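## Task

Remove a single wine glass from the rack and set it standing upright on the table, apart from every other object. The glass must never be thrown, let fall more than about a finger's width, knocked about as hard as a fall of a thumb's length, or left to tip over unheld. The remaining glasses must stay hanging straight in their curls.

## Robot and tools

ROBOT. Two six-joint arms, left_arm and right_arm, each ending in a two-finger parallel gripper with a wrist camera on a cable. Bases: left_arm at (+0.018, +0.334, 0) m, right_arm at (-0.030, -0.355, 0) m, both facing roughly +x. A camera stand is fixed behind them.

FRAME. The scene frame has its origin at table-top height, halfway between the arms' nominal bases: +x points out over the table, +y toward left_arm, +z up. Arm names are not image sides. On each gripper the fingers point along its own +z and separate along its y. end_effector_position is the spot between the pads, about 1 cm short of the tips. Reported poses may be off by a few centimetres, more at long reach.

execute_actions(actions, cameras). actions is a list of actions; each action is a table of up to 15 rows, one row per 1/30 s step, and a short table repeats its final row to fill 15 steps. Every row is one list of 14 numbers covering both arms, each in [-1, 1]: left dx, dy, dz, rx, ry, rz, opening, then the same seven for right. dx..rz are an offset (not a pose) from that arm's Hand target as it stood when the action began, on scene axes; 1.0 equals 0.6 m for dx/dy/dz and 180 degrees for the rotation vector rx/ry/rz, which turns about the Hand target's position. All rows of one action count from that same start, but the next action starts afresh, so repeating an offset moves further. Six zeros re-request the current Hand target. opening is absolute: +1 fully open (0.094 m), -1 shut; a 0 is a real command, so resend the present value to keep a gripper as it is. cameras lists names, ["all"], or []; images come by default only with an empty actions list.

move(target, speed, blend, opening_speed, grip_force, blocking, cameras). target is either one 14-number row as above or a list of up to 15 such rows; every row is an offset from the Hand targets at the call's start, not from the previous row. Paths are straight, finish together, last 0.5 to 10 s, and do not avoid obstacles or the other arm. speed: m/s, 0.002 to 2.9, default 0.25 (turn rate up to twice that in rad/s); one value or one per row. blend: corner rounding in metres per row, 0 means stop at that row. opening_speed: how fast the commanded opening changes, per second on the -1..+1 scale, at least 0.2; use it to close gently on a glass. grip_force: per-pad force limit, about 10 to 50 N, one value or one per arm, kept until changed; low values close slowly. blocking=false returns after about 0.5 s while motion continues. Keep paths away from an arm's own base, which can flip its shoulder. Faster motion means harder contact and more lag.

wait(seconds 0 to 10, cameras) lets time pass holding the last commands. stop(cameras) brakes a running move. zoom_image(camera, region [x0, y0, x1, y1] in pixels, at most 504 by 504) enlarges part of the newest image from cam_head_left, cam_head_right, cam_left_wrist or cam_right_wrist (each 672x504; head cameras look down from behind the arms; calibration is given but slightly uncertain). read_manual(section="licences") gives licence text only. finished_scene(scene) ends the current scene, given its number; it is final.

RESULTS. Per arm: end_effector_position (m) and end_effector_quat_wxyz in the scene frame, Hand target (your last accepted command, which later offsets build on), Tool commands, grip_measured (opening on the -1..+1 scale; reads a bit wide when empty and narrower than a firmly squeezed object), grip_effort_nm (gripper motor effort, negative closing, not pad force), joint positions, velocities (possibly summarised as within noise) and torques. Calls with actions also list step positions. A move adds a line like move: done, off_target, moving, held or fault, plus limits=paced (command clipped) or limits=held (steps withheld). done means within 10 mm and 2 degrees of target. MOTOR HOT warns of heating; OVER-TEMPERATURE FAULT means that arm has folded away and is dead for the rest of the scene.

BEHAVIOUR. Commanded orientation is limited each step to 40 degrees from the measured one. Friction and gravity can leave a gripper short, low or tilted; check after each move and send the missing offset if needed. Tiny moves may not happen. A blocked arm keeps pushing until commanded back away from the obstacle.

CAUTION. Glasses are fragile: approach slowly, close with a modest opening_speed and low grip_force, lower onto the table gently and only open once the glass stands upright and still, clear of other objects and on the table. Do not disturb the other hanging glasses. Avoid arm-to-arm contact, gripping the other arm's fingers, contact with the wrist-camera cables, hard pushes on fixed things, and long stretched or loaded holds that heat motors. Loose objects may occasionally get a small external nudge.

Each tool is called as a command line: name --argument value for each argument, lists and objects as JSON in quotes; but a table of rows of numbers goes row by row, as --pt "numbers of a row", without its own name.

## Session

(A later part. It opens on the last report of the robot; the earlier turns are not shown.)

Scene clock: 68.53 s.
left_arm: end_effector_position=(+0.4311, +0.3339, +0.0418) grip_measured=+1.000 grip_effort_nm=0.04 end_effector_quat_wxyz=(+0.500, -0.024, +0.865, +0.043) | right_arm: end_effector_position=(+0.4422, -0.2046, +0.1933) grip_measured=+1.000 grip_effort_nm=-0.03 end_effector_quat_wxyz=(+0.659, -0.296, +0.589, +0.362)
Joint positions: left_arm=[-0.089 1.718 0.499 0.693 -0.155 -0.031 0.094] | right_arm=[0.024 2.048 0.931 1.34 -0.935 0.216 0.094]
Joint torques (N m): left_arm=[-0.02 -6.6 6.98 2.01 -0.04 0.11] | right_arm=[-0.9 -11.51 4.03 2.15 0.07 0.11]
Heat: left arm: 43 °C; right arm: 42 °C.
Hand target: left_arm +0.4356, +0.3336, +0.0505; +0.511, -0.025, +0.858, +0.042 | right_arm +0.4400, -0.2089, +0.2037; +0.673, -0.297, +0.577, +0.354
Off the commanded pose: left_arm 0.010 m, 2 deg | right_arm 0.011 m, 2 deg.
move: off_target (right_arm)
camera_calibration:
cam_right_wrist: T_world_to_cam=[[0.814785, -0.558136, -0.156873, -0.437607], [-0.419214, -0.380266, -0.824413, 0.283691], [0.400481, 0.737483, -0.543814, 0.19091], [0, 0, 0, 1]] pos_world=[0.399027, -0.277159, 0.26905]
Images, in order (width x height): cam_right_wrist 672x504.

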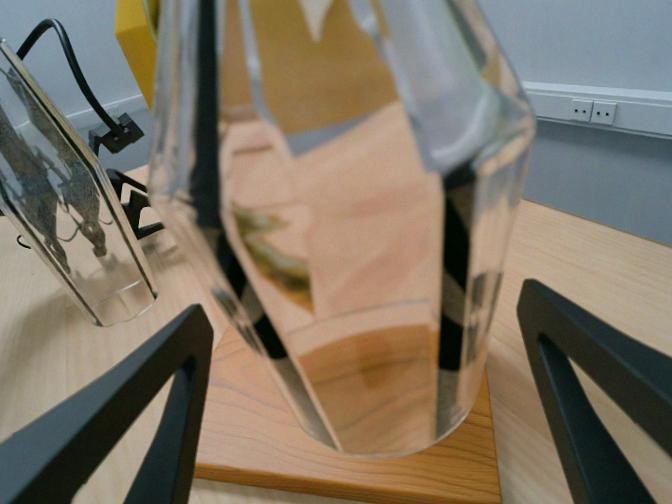

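move --target '[0,0,0,0,0,0,1, 0,0,0.031,0,0,0,1]' --speed 0.06 --cameras '["cam_right_wrist"]'

Scene clock: 70.87 s.
left_arm: end_effector_position=(+0.4311, +0.3339, +0.0418) grip_measured=+1.000 grip_effort_nm=0.04 end_effector_quat_wxyz=(+0.500, -0.024, +0.865, +0.043) | right_arm: end_effector_position=(+0.4419, -0.2046, +0.1961) grip_measured=+1.000 grip_effort_nm=-0.03 end_effector_quat_wxyz=(+0.655, -0.294, +0.593, +0.364)
Joint positions: left_arm=[-0.089 1.718 0.499 0.693 -0.155 -0.031 0.094] | right_arm=[0.024 2.031 0.931 1.311 -0.935 0.218 0.094]
Joint torques (N m): left_arm=[-0.16 -6.53 6.91 2.05 -0.03 0.06] | right_arm=[-0.88 -15.01 5.26 1.73 0.07 0.08]
Heat: left arm: 43 °C; right arm: 43 °C.
Hand target: left_arm +0.4356, +0.3336, +0.0505; +0.511, -0.025, +0.858, +0.042 | right_arm +0.4400, -0.2089, +0.2222; +0.673, -0.297, +0.577, +0.354
Off the commanded pose: left_arm 0.010 m, 2 deg | right_arm 0.027 m, 3 deg.
move: off_target (right_arm)
camera_calibration:
cam_right_wrist: T_world_to_cam=[[0.812736, -0.557699, -0.168619, -0.4337], [-0.430255, -0.379349, -0.819131, 0.28992], [0.392863, 0.738286, -0.548263, 0.197031], [0, 0, 0, 1]] pos_world=[0.399817, -0.277359, 0.272377]
Images, in order (width x height): cam_right_wrist 672x504.

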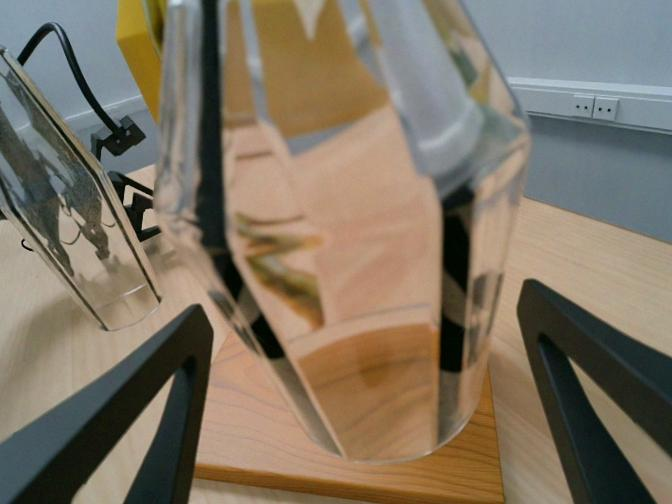

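move --target '[0,0,0,0,0,0,1, 0,0,0.022,0,0,0,1]' --speed 0.06 --cameras '["cam_right_wrist"]'

Scene clock: 72.53 s.
left_arm: end_effector_position=(+0.4311, +0.3339, +0.0418) grip_measured=+1.000 grip_effort_nm=0.04 end_effector_quat_wxyz=(+0.500, -0.024, +0.865, +0.043) | right_arm: end_effector_position=(+0.4403, -0.2047, +0.2053) grip_measured=+1.000 grip_effort_nm=-0.03 end_effector_quat_wxyz=(+0.652, -0.291, +0.597, +0.366)
Joint positions: left_arm=[-0.089 1.718 0.499 0.693 -0.155 -0.031 0.094] | right_arm=[0.024 1.991 0.931 1.259 -0.935 0.219 0.094]
Joint torques (N m): left_arm=[0.09 -6.69 6.86 2.05 -0.07 0.01] | right_arm=[-0.91 -14.6 6.49 1.79 0.05 0.08]
Heat: left arm: 43 °C; right arm: 44 °C.
Hand target: left_arm +0.4356, +0.3336, +0.0505; +0.511, -0.025, +0.858, +0.042 | right_arm +0.4400, -0.2089, +0.2354; +0.673, -0.297, +0.578, +0.354
Off the commanded pose: left_arm 0.010 m, 2 deg | right_arm 0.030 m, 4 deg.
move: off_target (right_arm)
camera_calibration:
cam_right_wrist: T_world_to_cam=[[0.810623, -0.557492, -0.179145, -0.427695], [-0.440609, -0.3792, -0.813677, 0.300261], [0.385687, 0.738518, -0.553025, 0.206876], [0, 0, 0, 1]] pos_world=[0.399208, -0.277359, 0.282103]
Images, in order (width x height): cam_right_wrist 672x504.

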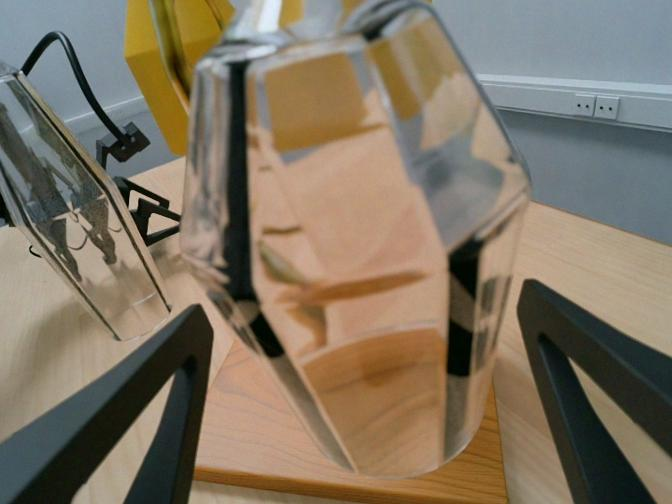

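move --target '[0,0,0,0,0,0,1, 0,0,0,0,0,0,0.1]' --grip_force 30 --opening_speed 0.4 --cameras '["cam_right_wrist","cam_head_left"]'

Scene clock: 75.47 s.
left_arm: end_effector_position=(+0.4311, +0.3339, +0.0418) grip_measured=+1.000 grip_effort_nm=0.04 end_effector_quat_wxyz=(+0.500, -0.024, +0.865, +0.043) | right_arm: end_effector_position=(+0.4405, -0.2047, +0.2046) grip_measured=+0.348 grip_effort_nm=-0.67 end_effector_quat_wxyz=(+0.650, -0.290, +0.598, +0.367)
Joint positions: left_arm=[-0.089 1.718 0.499 0.693 -0.155 -0.031 0.094] | right_arm=[0.024 1.991 0.931 1.255 -0.935 0.219 0.063]
Joint torques (N m): left_arm=[-0.05 -6.3 6.74 2.03 -0.07 0.09] | right_arm=[-0.91 -14.75 6.46 1.79 0.07 0.05]
Heat: left arm: 43 °C; right arm: 45 °C.
Hand target: left_arm +0.4356, +0.3336, +0.0505; +0.511, -0.025, +0.858, +0.042 | right_arm +0.4400, -0.2089, +0.2354; +0.673, -0.297, +0.578, +0.354
Off the commanded pose: left_arm 0.010 m, 2 deg | right_arm 0.031 m, 4 deg.
grip_force (N): 30, 30
move: off_target (right_arm)
camera_calibration:
cam_right_wrist: T_world_to_cam=[[0.809868, -0.557499, -0.18251, -0.426876], [-0.443991, -0.379206, -0.811834, 0.300786], [0.383388, 0.738511, -0.554631, 0.207764], [0, 0, 0, 1]] pos_world=[0.399605, -0.277359, 0.281512]
Images, in order (width x height): cam_head_left 672x504, cam_right_wrist 672x504.

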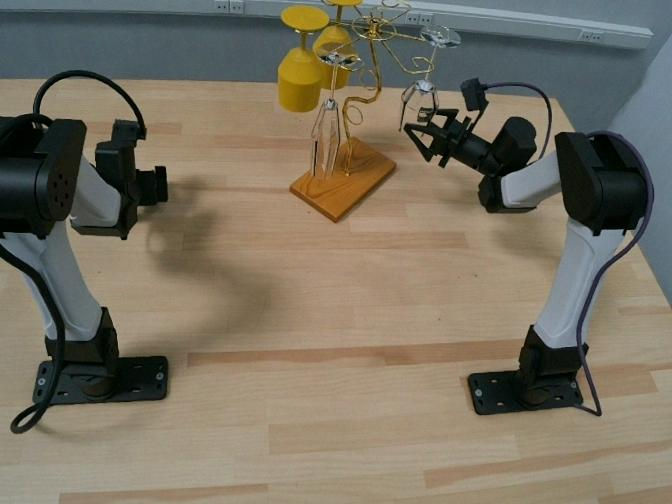

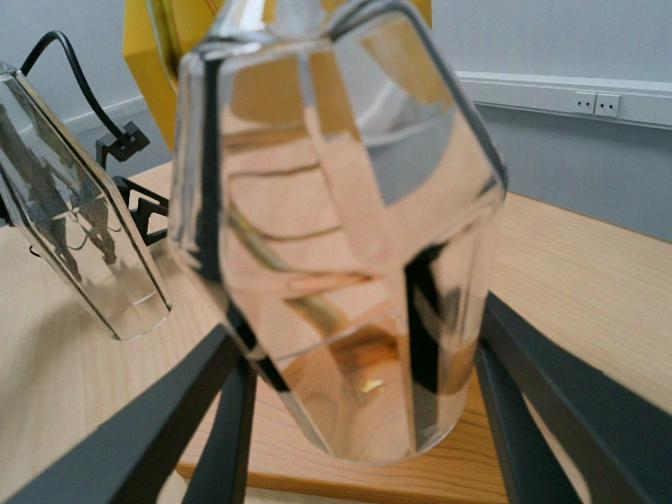

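move --target '[0,0,0,0,0,0,1, 0,0,0.03,0,0,0,0.1]' --speed 0.05 --cameras '["cam_head_left","cam_head_right","cam_right_wrist"]'

Scene clock: 79.53 s.
left_arm: end_effector_position=(+0.4311, +0.3339, +0.0418) grip_measured=+1.000 grip_effort_nm=0.04 end_effector_quat_wxyz=(+0.500, -0.024, +0.865, +0.043) | right_arm: end_effector_position=(+0.4393, -0.2047, +0.2080) grip_measured=+0.348 grip_effort_nm=-0.67 end_effector_quat_wxyz=(+0.636, -0.282, +0.614, +0.373)
Joint positions: left_arm=[-0.089 1.718 0.499 0.693 -0.155 -0.031 0.094] | right_arm=[0.024 1.949 0.931 1.165 -0.935 0.219 0.063]
Joint torques (N m): left_arm=[-0.05 -6.68 6.89 2.03 -0.04 0.05] | right_arm=[-0.96 -15.39 8.27 2 0.05 0.06]
Heat: left arm: 43 °C; right arm: 47 °C.
Hand target: left_arm +0.4356, +0.3336, +0.0505; +0.511, -0.025, +0.858, +0.042 | right_arm +0.4400, -0.2089, +0.2535; +0.673, -0.297, +0.578, +0.354
Off the commanded pose: left_arm 0.010 m, 2 deg | right_arm 0.046 m, 7 deg.
grip_force (N): 30, 30
move: off_target (right_arm)
camera_calibration:
cam_right_wrist: T_world_to_cam=[[0.800244, -0.557738, -0.220316, -0.413342], [-0.482211, -0.380089, -0.789306, 0.314896], [0.356486, 0.737876, -0.573111, 0.225663], [0, 0, 0, 1]] pos_world=[0.402175, -0.27736, 0.286814]
Images, in order (width x height): cam_head_left 672x504, cam_head_right 672x504, cam_right_wrist 672x504.

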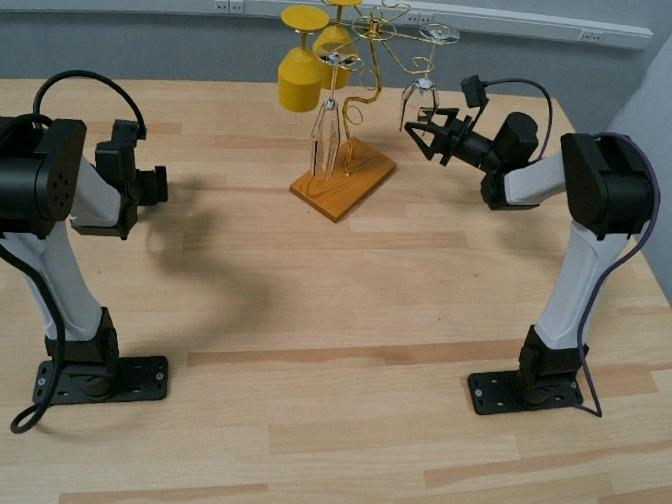

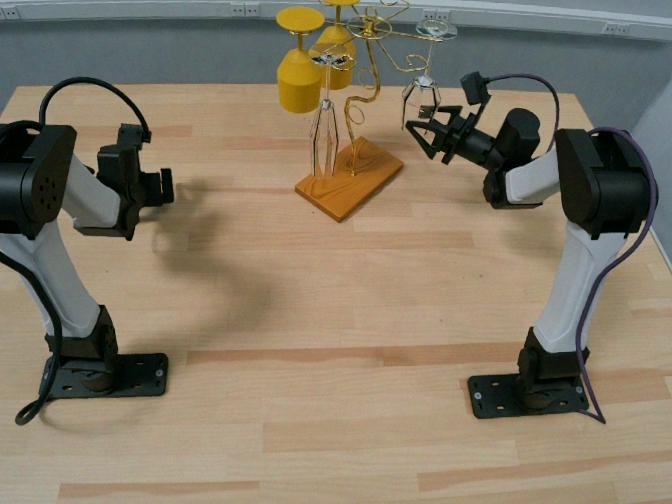

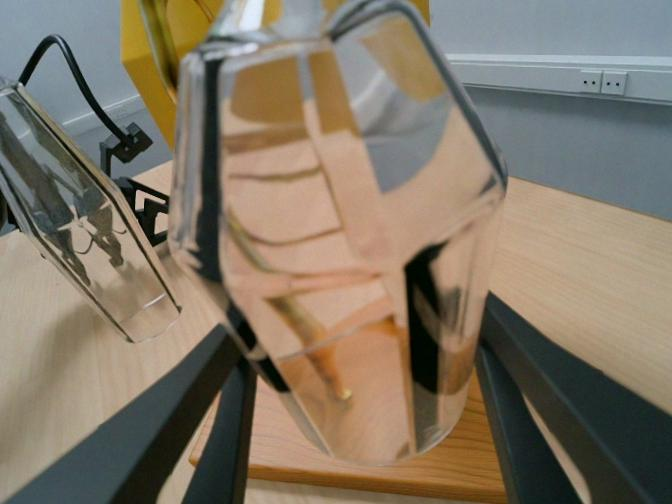

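move --target '[0,0,0,0,0,0,1, 0,0,0.02,0.0114,-0.0079,0,0.1]' --speed 0.05 --cameras '["cam_head_left","cam_head_right"]'

Scene clock: 81.53 s.
left_arm: end_effector_position=(+0.4311, +0.3339, +0.0418) grip_measured=+1.000 grip_effort_nm=0.04 end_effector_quat_wxyz=(+0.500, -0.024, +0.865, +0.043) | right_arm: end_effector_position=(+0.4384, -0.2047, +0.2137) grip_measured=+0.348 grip_effort_nm=-0.67 end_effector_quat_wxyz=(+0.636, -0.272, +0.611, +0.386)
Joint positions: left_arm=[-0.089 1.718 0.499 0.693 -0.155 -0.031 0.094] | right_arm=[0.024 1.949 0.931 1.198 -0.934 0.272 0.063]
Joint torques (N m): left_arm=[-0.1 -6.57 6.69 2.14 -0.03 0.04] | right_arm=[-0.57 -14.91 8.43 2.49 0.15 0.11]
Heat: left arm: 43 °C; right arm: 48 °C.
Hand target: left_arm +0.4356, +0.3336, +0.0505; +0.511, -0.025, +0.858, +0.042 | right_arm +0.4400, -0.2089, +0.2656; +0.685, -0.290, +0.563, +0.361
Off the commanded pose: left_arm 0.010 m, 2 deg | right_arm 0.052 m, 9 deg.
grip_force (N): 30, 30
move: off_target (right_arm)
Images, in order (width x height): cam_head_left 672x504, cam_head_right 672x504.

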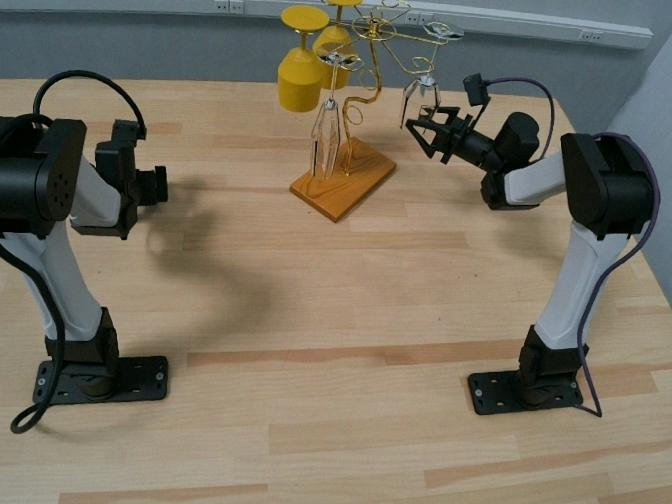

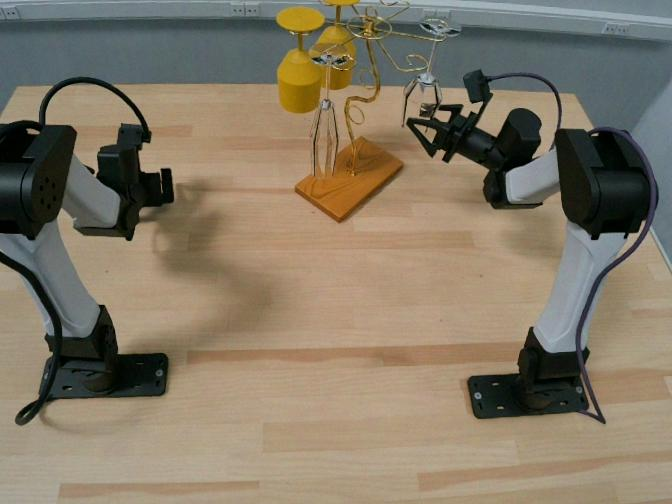

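move --target '[0,0,0,0,0,0,1, 0.008,0.025,0.006,-0.009,-0.0185,0,0.1]' --speed 0.05 --cameras '["cam_head_left","cam_head_right","cam_right_wrist"]'

zoom_image --camera "cam_head_left" --region '[380, 0, 480, 150]'

Scene clock: 84.07 s.
left_arm: end_effector_position=(+0.4311, +0.3339, +0.0418) grip_measured=+1.000 grip_effort_nm=0.04 end_effector_quat_wxyz=(+0.500, -0.024, +0.865, +0.043) | right_arm: end_effector_position=(+0.4434, -0.1956, +0.2300) grip_measured=+0.348 grip_effort_nm=-0.67 end_effector_quat_wxyz=(+0.659, -0.293, +0.588, +0.366)
Joint positions: left_arm=[-0.089 1.718 0.499 0.693 -0.155 -0.031 0.094] | right_arm=[0.048 1.949 0.973 1.202 -0.912 0.224 0.063]
Joint torques (N m): left_arm=[0.06 -6.61 6.94 1.99 -0.05 0.08] | right_arm=[0.42 -13.2 8.57 2.25 0.21 -0.11]
Heat: left arm: 43 °C; right arm: 49 °C.
Hand target: left_arm +0.4356, +0.3336, +0.0505; +0.511, -0.025, +0.858, +0.042 | right_arm +0.4448, -0.1940, +0.2691; +0.697, -0.310, +0.548, +0.344
Off the commanded pose: left_arm 0.010 m, 2 deg | right_arm 0.039 m, 7 deg.
grip_force (N): 30, 30
move: off_target (right_arm)
camera_calibration:
cam_right_wrist: T_world_to_cam=[[0.815796, -0.55424, -0.165214, -0.425537], [-0.421081, -0.373395, -0.8266, 0.320468], [0.396445, 0.743905, -0.537994, 0.205496], [0, 0, 0, 1]] pos_world=[0.400626, -0.269058, 0.30515]
Images, in order (width x height): cam_head_left 672x504, cam_head_right 672x504, cam_right_wrist 672x504.

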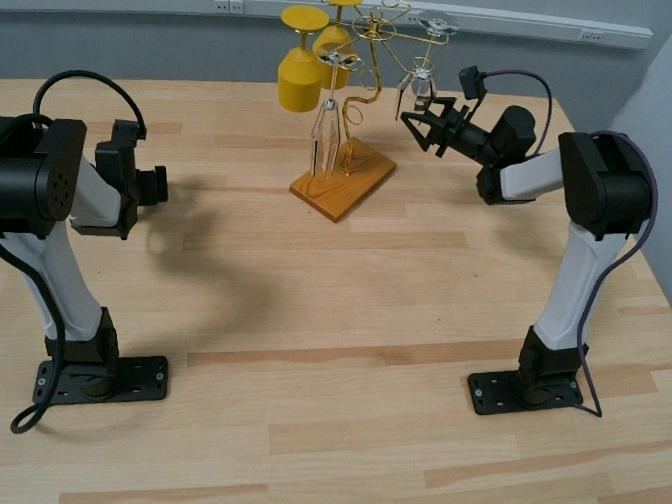

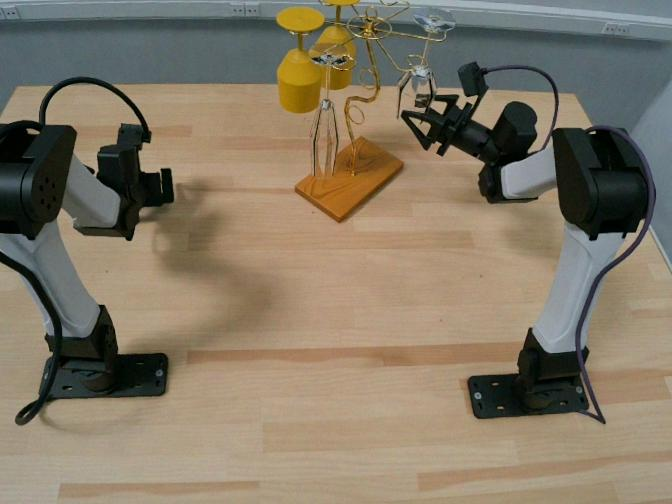

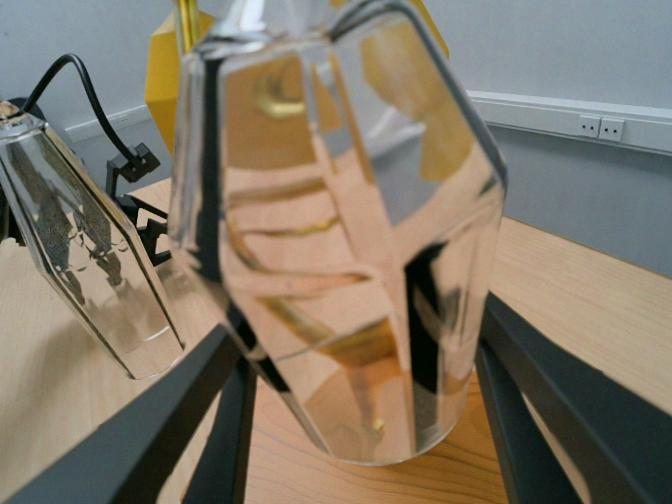

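Scaled by 3.360 from the camera's 672x504 image, which has a finer 960x720 frame.

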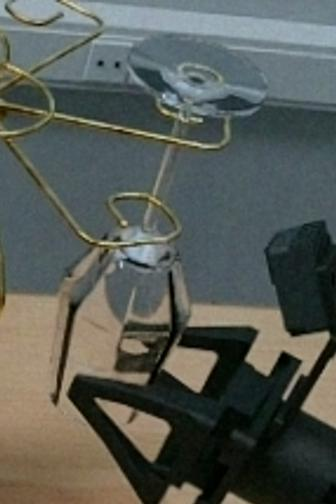

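move --target '[0,0,0,0,0,0,1, 0.02,0.0365,-0.0083,-0.002,0.0083,0,0.1]' --speed 0.05 --cameras '["cam_head_left","cam_head_right"]'

zoom_image --camera "cam_head_left" --region '[380, 0, 480, 150]'

zoom_image --camera "cam_head_right" --region '[380, 0, 480, 150]'

Scene clock: 86.63 s.
left_arm: end_effector_position=(+0.4311, +0.3339, +0.0418) grip_measured=+1.000 grip_effort_nm=0.04 end_effector_quat_wxyz=(+0.500, -0.024, +0.865, +0.043) | right_arm: end_effector_position=(+0.4510, -0.1738, +0.2440) grip_measured=+0.348 grip_effort_nm=-0.67 end_effector_quat_wxyz=(+0.666, -0.301, +0.579, +0.360)
Joint positions: left_arm=[-0.089 1.718 0.499 0.693 -0.155 -0.031 0.094] | right_arm=[0.102 1.949 1.035 1.144 -0.863 0.191 0.063]
Joint torques (N m): left_arm=[-0.17 -6.43 6.74 2.1 -0.01 0.15] | right_arm=[0.31 -10.24 8.83 2.03 0.25 -0.1]
Heat: left arm: 44 °C; right arm: 49 °C.
Hand target: left_arm +0.4356, +0.3336, +0.0505; +0.511, -0.025, +0.858, +0.042 | right_arm +0.4568, -0.1721, +0.2642; +0.689, -0.307, +0.558, +0.346
Off the commanded pose: left_arm 0.010 m, 2 deg | right_arm 0.021 m, 4 deg.
grip_force (N): 30, 30
move: off_target (right_arm)
Images, in order (width x height): cam_head_left 672x504, cam_head_right 672x504.

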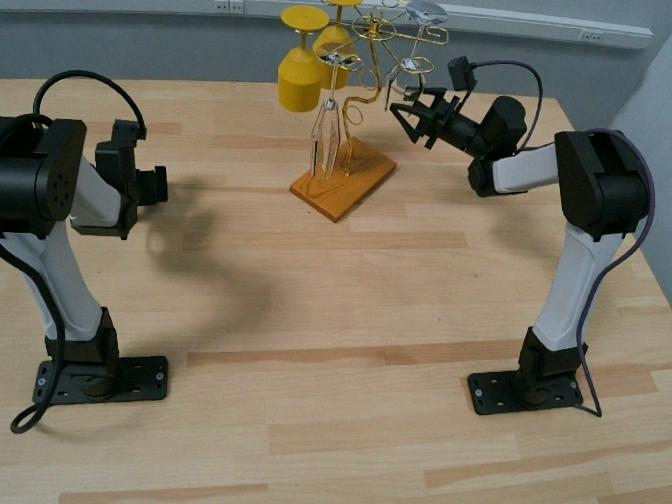

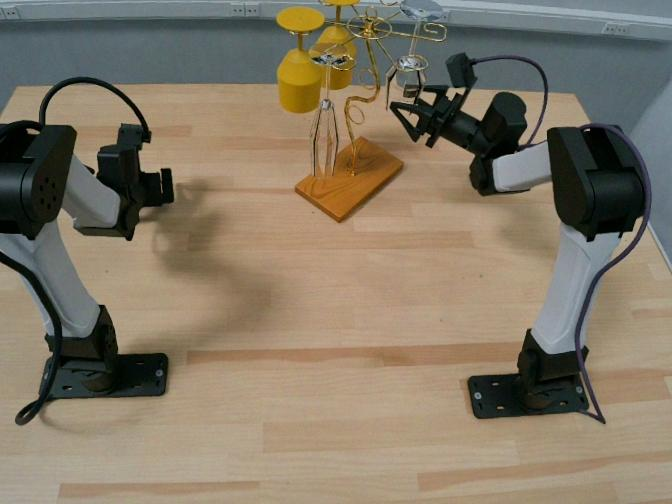

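Scaled by 3.360 from the camera's 672x504 image, which has a finer 960x720 frame.

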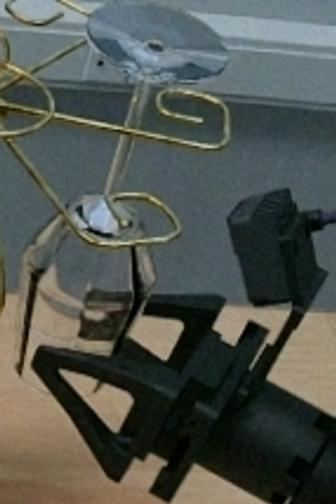

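Scaled by 3.360 from the camera's 672x504 image, which has a finer 960x720 frame.

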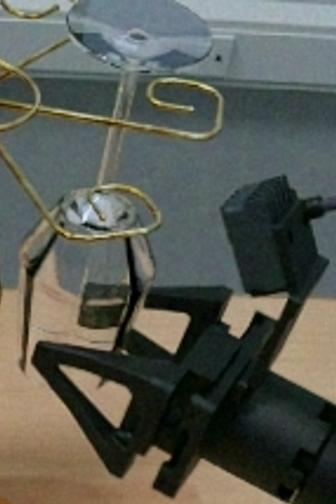

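move --target '[0,0,0,0,0,0,1, 0.085,0.0,-0.02,0,0.0178,0,0.1]' --speed 0.06 --cameras '["cam_head_left","cam_head_right"]'

zoom_image --camera "cam_head_left" --region '[370, 0, 490, 150]'

zoom_image --camera "cam_head_right" --region '[370, 0, 490, 150]'

Scene clock: 88.87 s.
left_arm: end_effector_position=(+0.4311, +0.3339, +0.0418) grip_measured=+1.000 grip_effort_nm=0.04 end_effector_quat_wxyz=(+0.500, -0.024, +0.865, +0.043) | right_arm: end_effector_position=(+0.4996, -0.1691, +0.2380) grip_measured=+0.348 grip_effort_nm=-0.67 end_effector_quat_wxyz=(+0.656, -0.296, +0.592, +0.364)
Joint positions: left_arm=[-0.089 1.718 0.499 0.693 -0.155 -0.031 0.094] | right_arm=[0.102 2.094 1.265 1.022 -0.861 0.191 0.063]
Joint torques (N m): left_arm=[-0.14 -6.64 6.68 2.06 -0.05 0.05] | right_arm=[-0.66 -10.48 9.39 2.11 0.1 0.05]
Heat: left arm: 44 °C; right arm: 49 °C.
Hand target: left_arm +0.4356, +0.3336, +0.0505; +0.511, -0.025, +0.858, +0.042 | right_arm +0.5079, -0.1721, +0.2520; +0.673, -0.297, +0.577, +0.355
Off the commanded pose: left_arm 0.010 m, 2 deg | right_arm 0.017 m, 3 deg.
grip_force (N): 30, 30
move: off_target (right_arm)
Images, in order (width x height): cam_head_left 672x504, cam_head_right 672x504.

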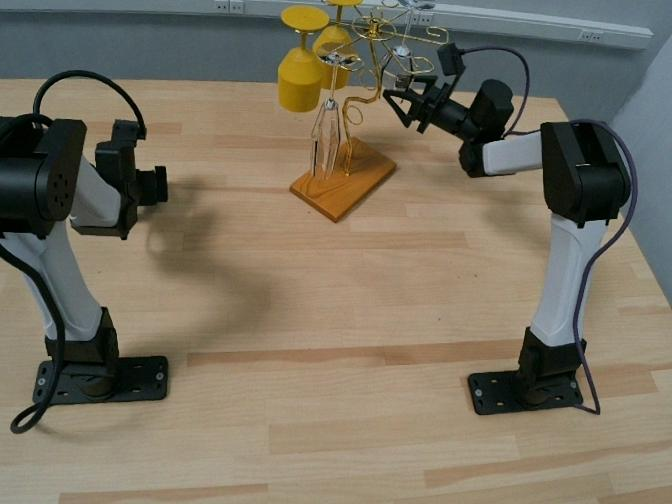

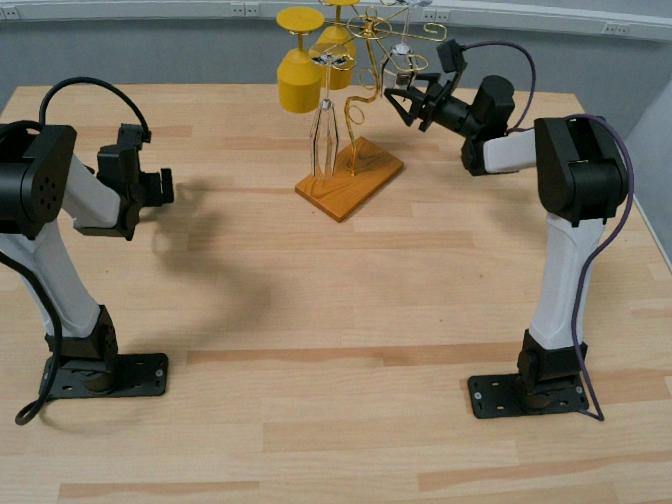

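Scaled by 3.360 from the camera's 672x504 image, which has a finer 960x720 frame.

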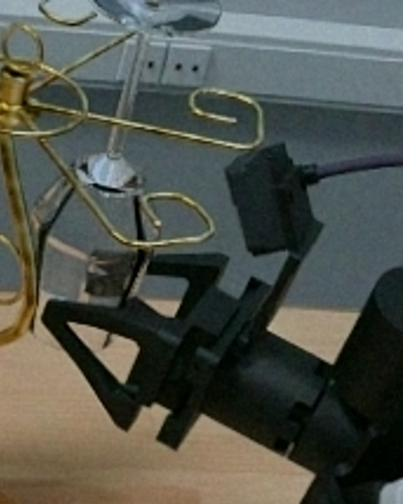

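Scaled by 3.360 from the camera's 672x504 image, which has a finer 960x720 frame.

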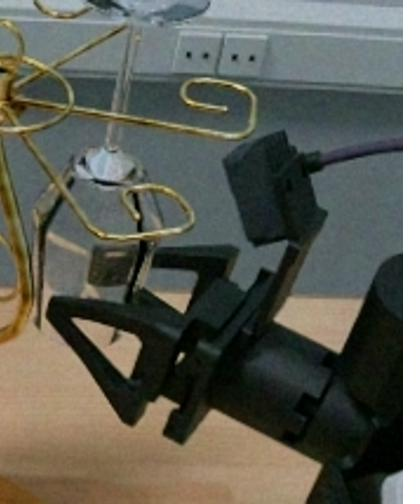

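move --target '[0,0,0,0,0,0,1, 0.007,-0.19,0.0,0.001,0.0067,0,0.1]' --speed 0.08 --cameras '["cam_head_left","cam_head_right"]'

Scene clock: 91.37 s.
left_arm: end_effector_position=(+0.4311, +0.3339, +0.0418) grip_measured=+1.000 grip_effort_nm=0.04 end_effector_quat_wxyz=(+0.500, -0.024, +0.865, +0.043) | right_arm: end_effector_position=(+0.5093, -0.2866, +0.2367) grip_measured=+0.348 grip_effort_nm=-0.67 end_effector_quat_wxyz=(+0.649, -0.272, +0.608, +0.368)
Joint positions: left_arm=[-0.089 1.718 0.499 0.693 -0.155 -0.031 0.094] | right_arm=[-0.159 2.129 1.309 1.063 -1.085 0.311 0.063]
Joint torques (N m): left_arm=[0.14 -6.56 7.02 2.02 -0.06 0.05] | right_arm=[-0.36 -10.48 9.1 2.29 -0.09 0.06]
Heat: left arm: 44 °C; right arm: 49 °C.
Hand target: left_arm +0.4356, +0.3336, +0.0505; +0.511, -0.025, +0.858, +0.042 | right_arm +0.5121, -0.2861, +0.2521; +0.667, -0.293, +0.583, +0.359
Off the commanded pose: left_arm 0.010 m, 2 deg | right_arm 0.016 m, 4 deg.
grip_force (N): 30, 30
move: off_target (right_arm)
Images, in order (width x height): cam_head_left 672x504, cam_head_right 672x504.

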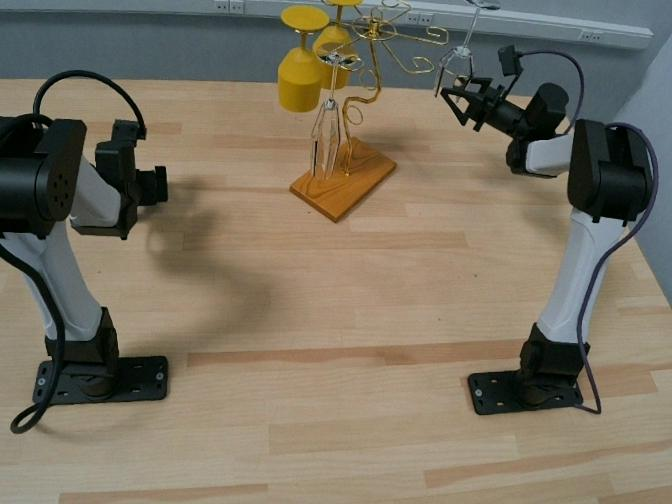

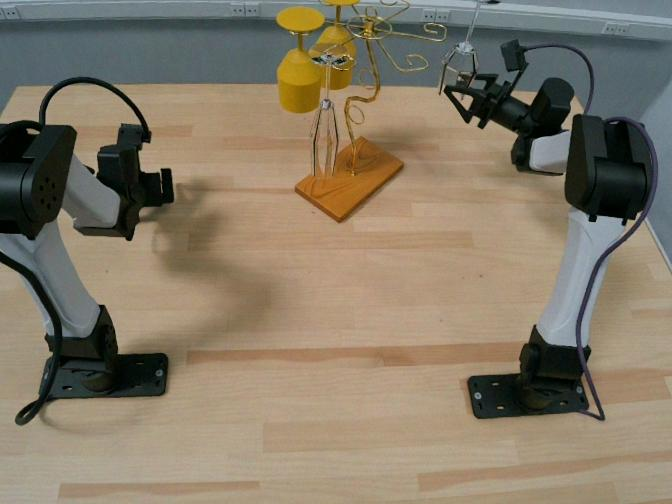

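move --pt "0 0 0 0 0 0 1 -0.2868 -0.0232 0.0798 0.2177 0.4729 0.0189 0.1" --pt "0 0 0 0 0 0 1 -0.3868 0.0602 0.0632 -0.4115 -0.8967 -0.0125 0.1" --speed 0.28 --blend 0.02 --grip_force 40 --cameras '["cam_head_left","cam_head_right","cam_right_wrist"]'

Scene clock: 101.20 s.
left_arm: end_effector_position=(+0.4311, +0.3339, +0.0418) grip_measured=+1.000 grip_effort_nm=0.04 end_effector_quat_wxyz=(+0.500, -0.024, +0.865, +0.043) | right_arm: end_effector_position=(+0.2778, -0.2529, +0.2773) grip_measured=+0.340 grip_effort_nm=-0.86 end_effector_quat_wxyz=(-0.411, +0.616, +0.446, +0.503)
Joint positions: left_arm=[-0.089 1.718 0.499 0.693 -0.155 -0.031 0.094] | right_arm=[-0.236 1.532 1.294 -1.203 -1.413 1.761 0.063]
Joint torques (N m): left_arm=[0.14 -6.39 6.65 2.06 -0.02 0.04] | right_arm=[0.44 -5.05 8.32 0.24 -0.93 0.17]
Heat: left arm: 44 °C; right arm: 50 °C.
Hand target: left_arm +0.4356, +0.3336, +0.0505; +0.511, -0.025, +0.858, +0.042 | right_arm +0.2800, -0.2500, +0.2900; -0.426, +0.603, +0.441, +0.510
Off the commanded pose: left_arm 0.010 m, 2 deg | right_arm 0.013 m, 2 deg.
grip_force (N): 40, 40
move: off_target (right_arm)
camera_calibration:
cam_right_wrist: T_world_to_cam=[[-0.948603, 0.260972, 0.179015, 0.286472], [0.00605068, -0.550604, 0.834745, -0.355639], [0.316411, 0.792925, 0.520725, 0.0803095], [0, 0, 0, 1]] pos_world=[0.248489, -0.334256, 0.203766]
Images, in order (width x height): cam_head_left 672x504, cam_head_right 672x504, cam_right_wrist 672x504.

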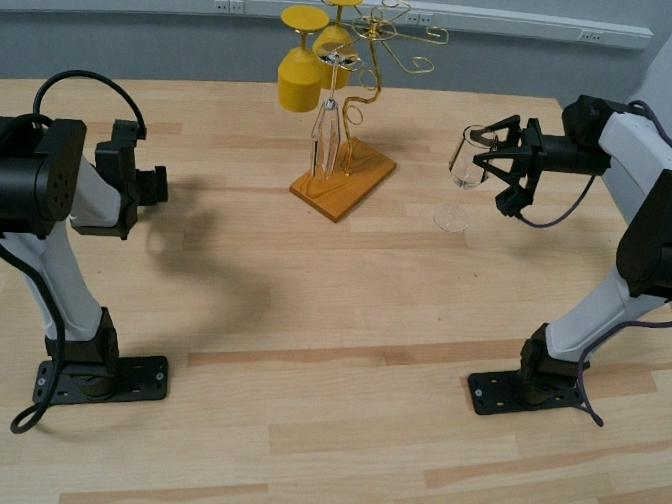

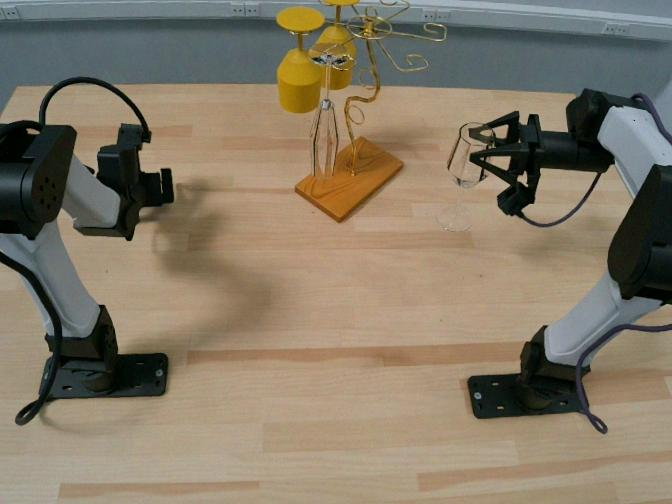

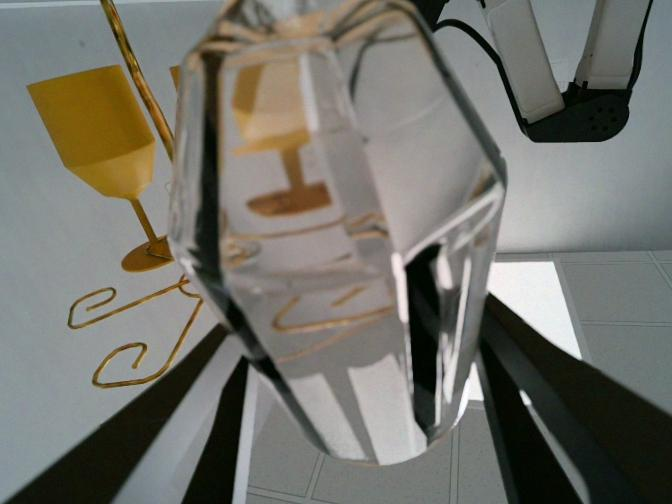

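zoom_image --camera "cam_head_left" --region '[410, 90, 600, 250]'

zoom_image --camera "cam_head_right" --region '[410, 90, 600, 250]'

Scaled by 2.653 from the camera's 672x504 image, which has a finer 960x720 frame.

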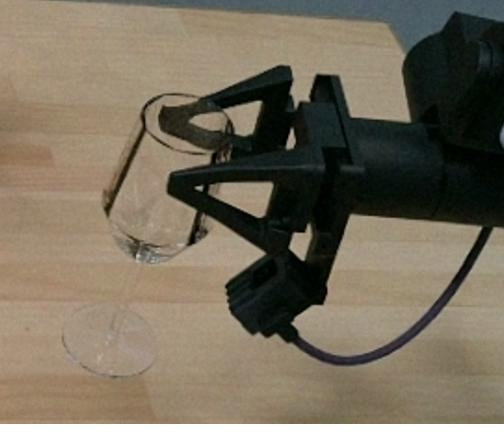

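Scaled by 2.653 from the camera's 672x504 image, which has a finer 960x720 frame.

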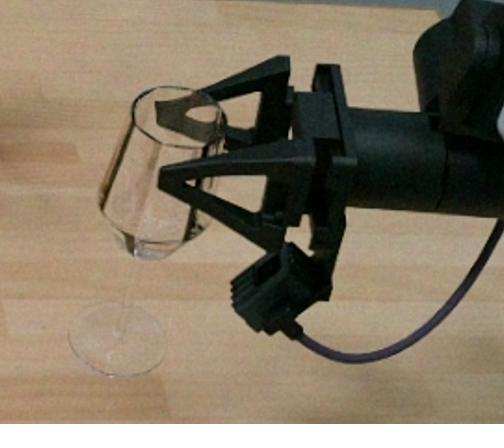

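move --target '[0,0,0,0,0,0,1, 0,0,-0.0833,0.0127,-0.0019,0,0.1]' --speed 0.1 --cameras '["cam_head_left","cam_head_right"]'

zoom_image --camera "cam_head_left" --region '[400, 110, 590, 270]'

zoom_image --camera "cam_head_right" --region '[400, 110, 590, 270]'

Scene clock: 111.37 s.
left_arm: end_effector_position=(+0.4311, +0.3339, +0.0418) grip_measured=+1.000 grip_effort_nm=0.04 end_effector_quat_wxyz=(+0.500, -0.024, +0.865, +0.043) | right_arm: end_effector_position=(+0.2798, -0.2524, +0.2356) grip_measured=+0.340 grip_effort_nm=-0.86 end_effector_quat_wxyz=(-0.427, +0.605, +0.439, +0.509)
Joint positions: left_arm=[-0.089 1.718 0.499 0.693 -0.155 -0.031 0.094] | right_arm=[-0.236 1.585 1.155 -1.082 -1.453 1.701 0.063]
Joint torques (N m): left_arm=[0.02 -6.53 6.8 2.02 -0.03 0.1] | right_arm=[0.18 -6.19 4.71 0.56 -0.96 0.12]
Heat: left arm: 45 °C; right arm: 47 °C.
Hand target: left_arm +0.4356, +0.3336, +0.0505; +0.511, -0.025, +0.858, +0.042 | right_arm +0.2800, -0.2500, +0.2400; -0.437, +0.593, +0.432, +0.521
Off the commanded pose: left_arm 0.010 m, 2 deg | right_arm 0.005 m, 2 deg.
grip_force (N): 40, 40
move: done
Images, in order (width x height): cam_head_left 672x504, cam_head_right 672x504.

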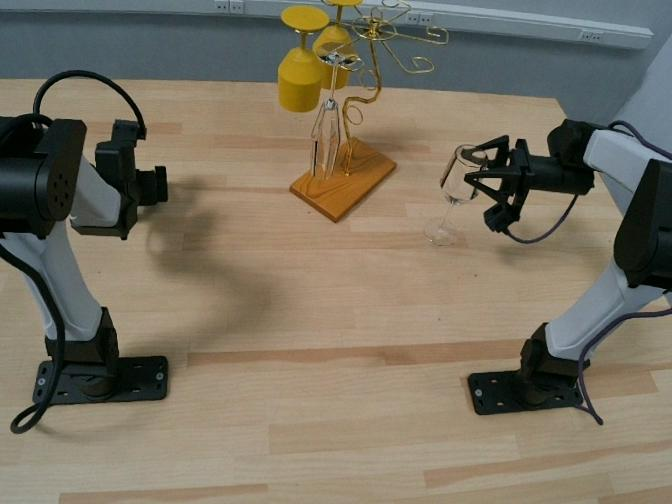

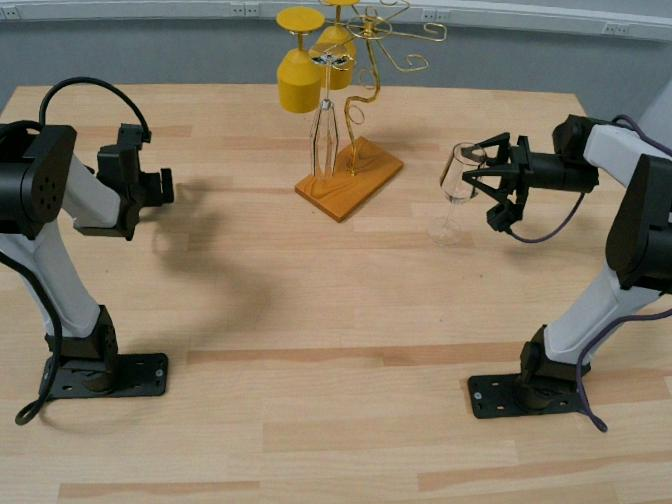

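Scaled by 2.653 from the camera's 672x504 image, which has a finer 960x720 frame.

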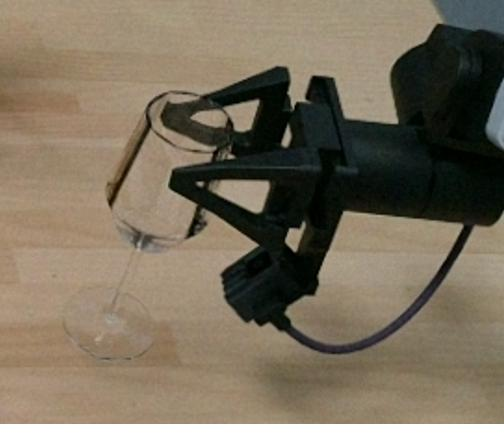

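Scaled by 2.653 from the camera's 672x504 image, which has a finer 960x720 frame.

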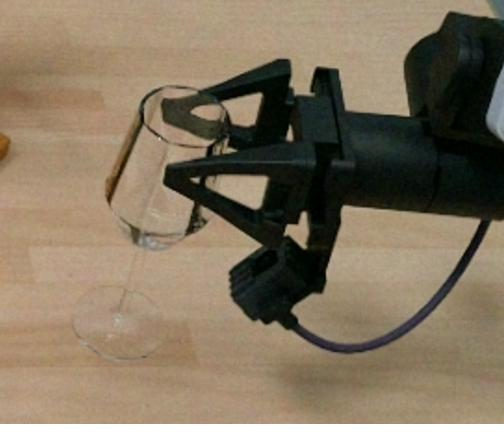

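move --target '[0,0,0,0,0,0,1, 0,0,-0.0367,0,0,0,0.1]' --speed 0.06 --cameras '["cam_head_left","cam_head_right"]'

zoom_image --camera "cam_head_left" --region '[400, 130, 550, 270]'

Scene clock: 113.37 s.
left_arm: end_effector_position=(+0.4311, +0.3339, +0.0418) grip_measured=+1.000 grip_effort_nm=0.04 end_effector_quat_wxyz=(+0.500, -0.024, +0.865, +0.043) | right_arm: end_effector_position=(+0.2794, -0.2523, +0.2143) grip_measured=+0.340 grip_effort_nm=-0.86 end_effector_quat_wxyz=(-0.426, +0.603, +0.440, +0.510)
Joint positions: left_arm=[-0.089 1.718 0.499 0.693 -0.155 -0.031 0.094] | right_arm=[-0.236 1.605 1.087 -1 -1.455 1.689 0.063]
Joint torques (N m): left_arm=[0.14 -6.56 6.91 2.03 -0.08 0.07] | right_arm=[0.27 -5.89 4.75 0.48 -0.94 0.15]
Heat: left arm: 45 °C; right arm: 47 °C.
Hand target: left_arm +0.4356, +0.3336, +0.0505; +0.511, -0.025, +0.858, +0.042 | right_arm +0.2800, -0.2500, +0.2181; -0.437, +0.593, +0.432, +0.521
Off the commanded pose: left_arm 0.010 m, 2 deg | right_arm 0.004 m, 2 deg.
grip_force (N): 40, 40
move: done
Images, in order (width x height): cam_head_left 672x504, cam_head_right 672x504.

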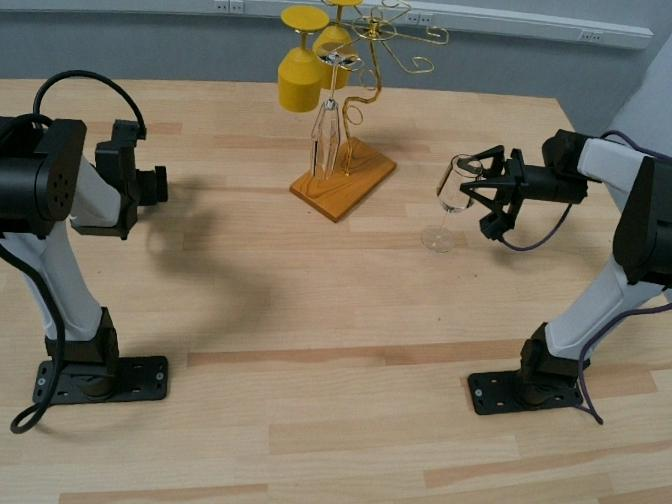

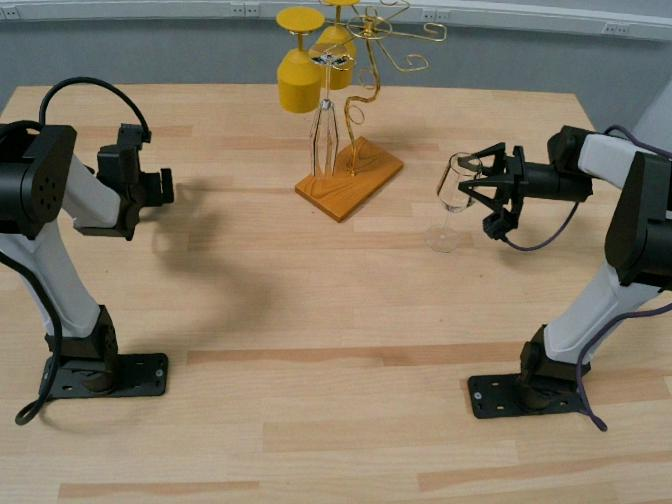

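Scaled by 3.360 from the camera's 672x504 image, which has a finer 960x720 frame.

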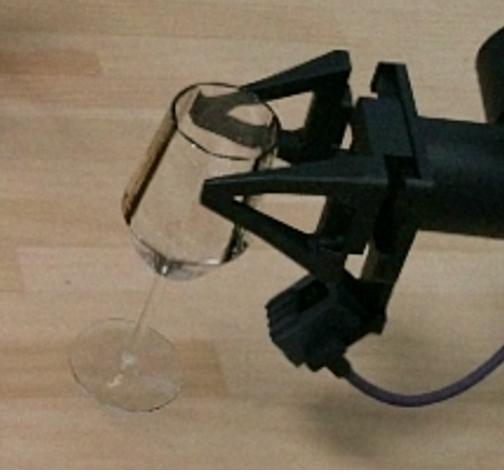

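move --target '[0,0,0,0,0,0,1, 0,0,-0.0133,0,0,0,0.1]' --speed 0.025

Scene clock: 114.63 s.
left_arm: end_effector_position=(+0.4311, +0.3339, +0.0418) grip_measured=+1.000 grip_effort_nm=0.04 end_effector_quat_wxyz=(+0.500, -0.024, +0.865, +0.043) | right_arm: end_effector_position=(+0.2786, -0.2521, +0.2088) grip_measured=+0.340 grip_effort_nm=-0.86 end_effector_quat_wxyz=(-0.424, +0.601, +0.443, +0.513)
Joint positions: left_arm=[-0.089 1.718 0.499 0.693 -0.155 -0.031 0.094] | right_arm=[-0.236 1.605 1.064 -0.968 -1.455 1.689 0.063]
Joint torques (N m): left_arm=[0.03 -6.74 6.75 2.05 -0.07 0.09] | right_arm=[0.23 -4.94 4.75 0.5 -0.93 0.15]
Heat: left arm: 45 °C; right arm: 47 °C.
Hand target: left_arm +0.4356, +0.3336, +0.0505; +0.511, -0.025, +0.858, +0.042 | right_arm +0.2799, -0.2500, +0.2101; -0.437, +0.593, +0.432, +0.521
Off the commanded pose: left_arm 0.010 m, 2 deg | right_arm 0.003 m, 2 deg.
grip_force (N): 40, 40
move: done

move --target '[0,0,0,0,0,0,1, 0,0,-0.01,0,0,0,0.1]' --speed 0.02 --cameras '["cam_head_left","cam_head_right"]'

zoom_image --camera "cam_head_left" --region '[400, 130, 550, 270]'

Scene clock: 115.73 s.
left_arm: end_effector_position=(+0.4311, +0.3339, +0.0418) grip_measured=+1.000 grip_effort_nm=0.04 end_effector_quat_wxyz=(+0.500, -0.024, +0.865, +0.043) | right_arm: end_effector_position=(+0.2789, -0.2521, +0.2022) grip_measured=+0.340 grip_effort_nm=-0.86 end_effector_quat_wxyz=(-0.424, +0.602, +0.442, +0.512)
Joint positions: left_arm=[-0.089 1.718 0.499 0.693 -0.155 -0.031 0.094] | right_arm=[-0.236 1.615 1.047 -0.943 -1.455 1.689 0.063]
Joint torques (N m): left_arm=[-0.02 -6.54 6.72 2.04 -0.08 0.08] | right_arm=[0.2 -5.24 4.68 0.56 -0.95 0.15]
Heat: left arm: 45 °C; right arm: 47 °C.
Hand target: left_arm +0.4356, +0.3336, +0.0505; +0.511, -0.025, +0.858, +0.042 | right_arm +0.2799, -0.2500, +0.2040; -0.437, +0.593, +0.432, +0.520
Off the commanded pose: left_arm 0.010 m, 2 deg | right_arm 0.003 m, 2 deg.
grip_force (N): 40, 40
move: done
Images, in order (width x height): cam_head_left 672x504, cam_head_right 672x504.

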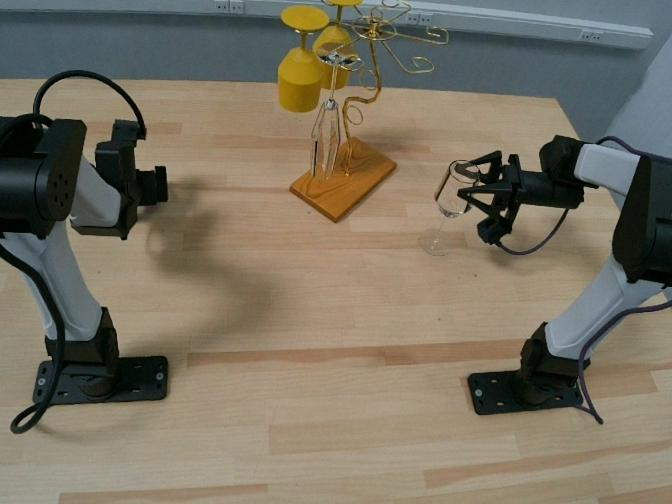

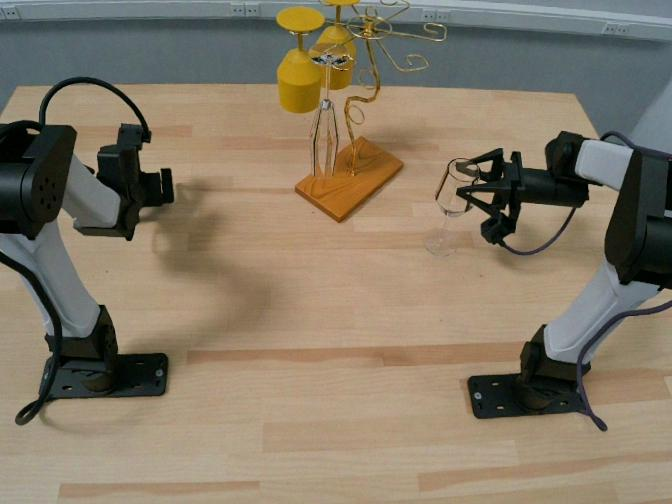

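Scaled by 3.360 from the camera's 672x504 image, which has a finer 960x720 frame.

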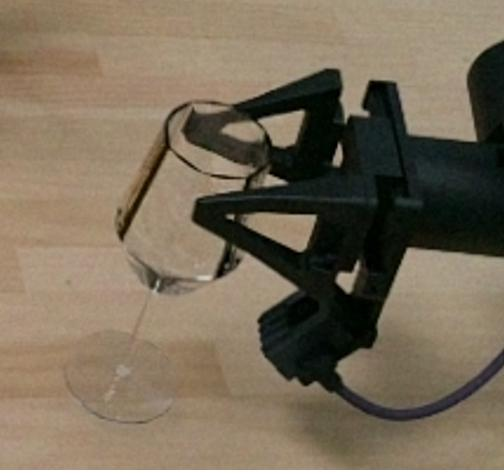

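move --target '[0,0,0,0,0,0,1, 0,0,-0.01,0,0,0,0.1]' --speed 0.02

Scene clock: 116.93 s.
left_arm: end_effector_position=(+0.4311, +0.3339, +0.0418) grip_measured=+1.000 grip_effort_nm=0.04 end_effector_quat_wxyz=(+0.500, -0.024, +0.865, +0.043) | right_arm: end_effector_position=(+0.2792, -0.2522, +0.1956) grip_measured=+0.340 grip_effort_nm=-0.86 end_effector_quat_wxyz=(-0.425, +0.602, +0.441, +0.512)
Joint positions: left_arm=[-0.089 1.718 0.499 0.693 -0.155 -0.031 0.094] | right_arm=[-0.236 1.626 1.031 -0.918 -1.455 1.689 0.063]
Joint torques (N m): left_arm=[0.14 -6.45 6.9 2.05 -0.09 0.06] | right_arm=[0.17 -5.56 4.64 0.49 -0.95 0.14]
Heat: left arm: 45 °C; right arm: 47 °C.
Hand target: left_arm +0.4356, +0.3336, +0.0505; +0.511, -0.025, +0.858, +0.042 | right_arm +0.2800, -0.2500, +0.1980; -0.437, +0.593, +0.432, +0.521
Off the commanded pose: left_arm 0.010 m, 2 deg | right_arm 0.003 m, 2 deg.
grip_force (N): 40, 40
move: done


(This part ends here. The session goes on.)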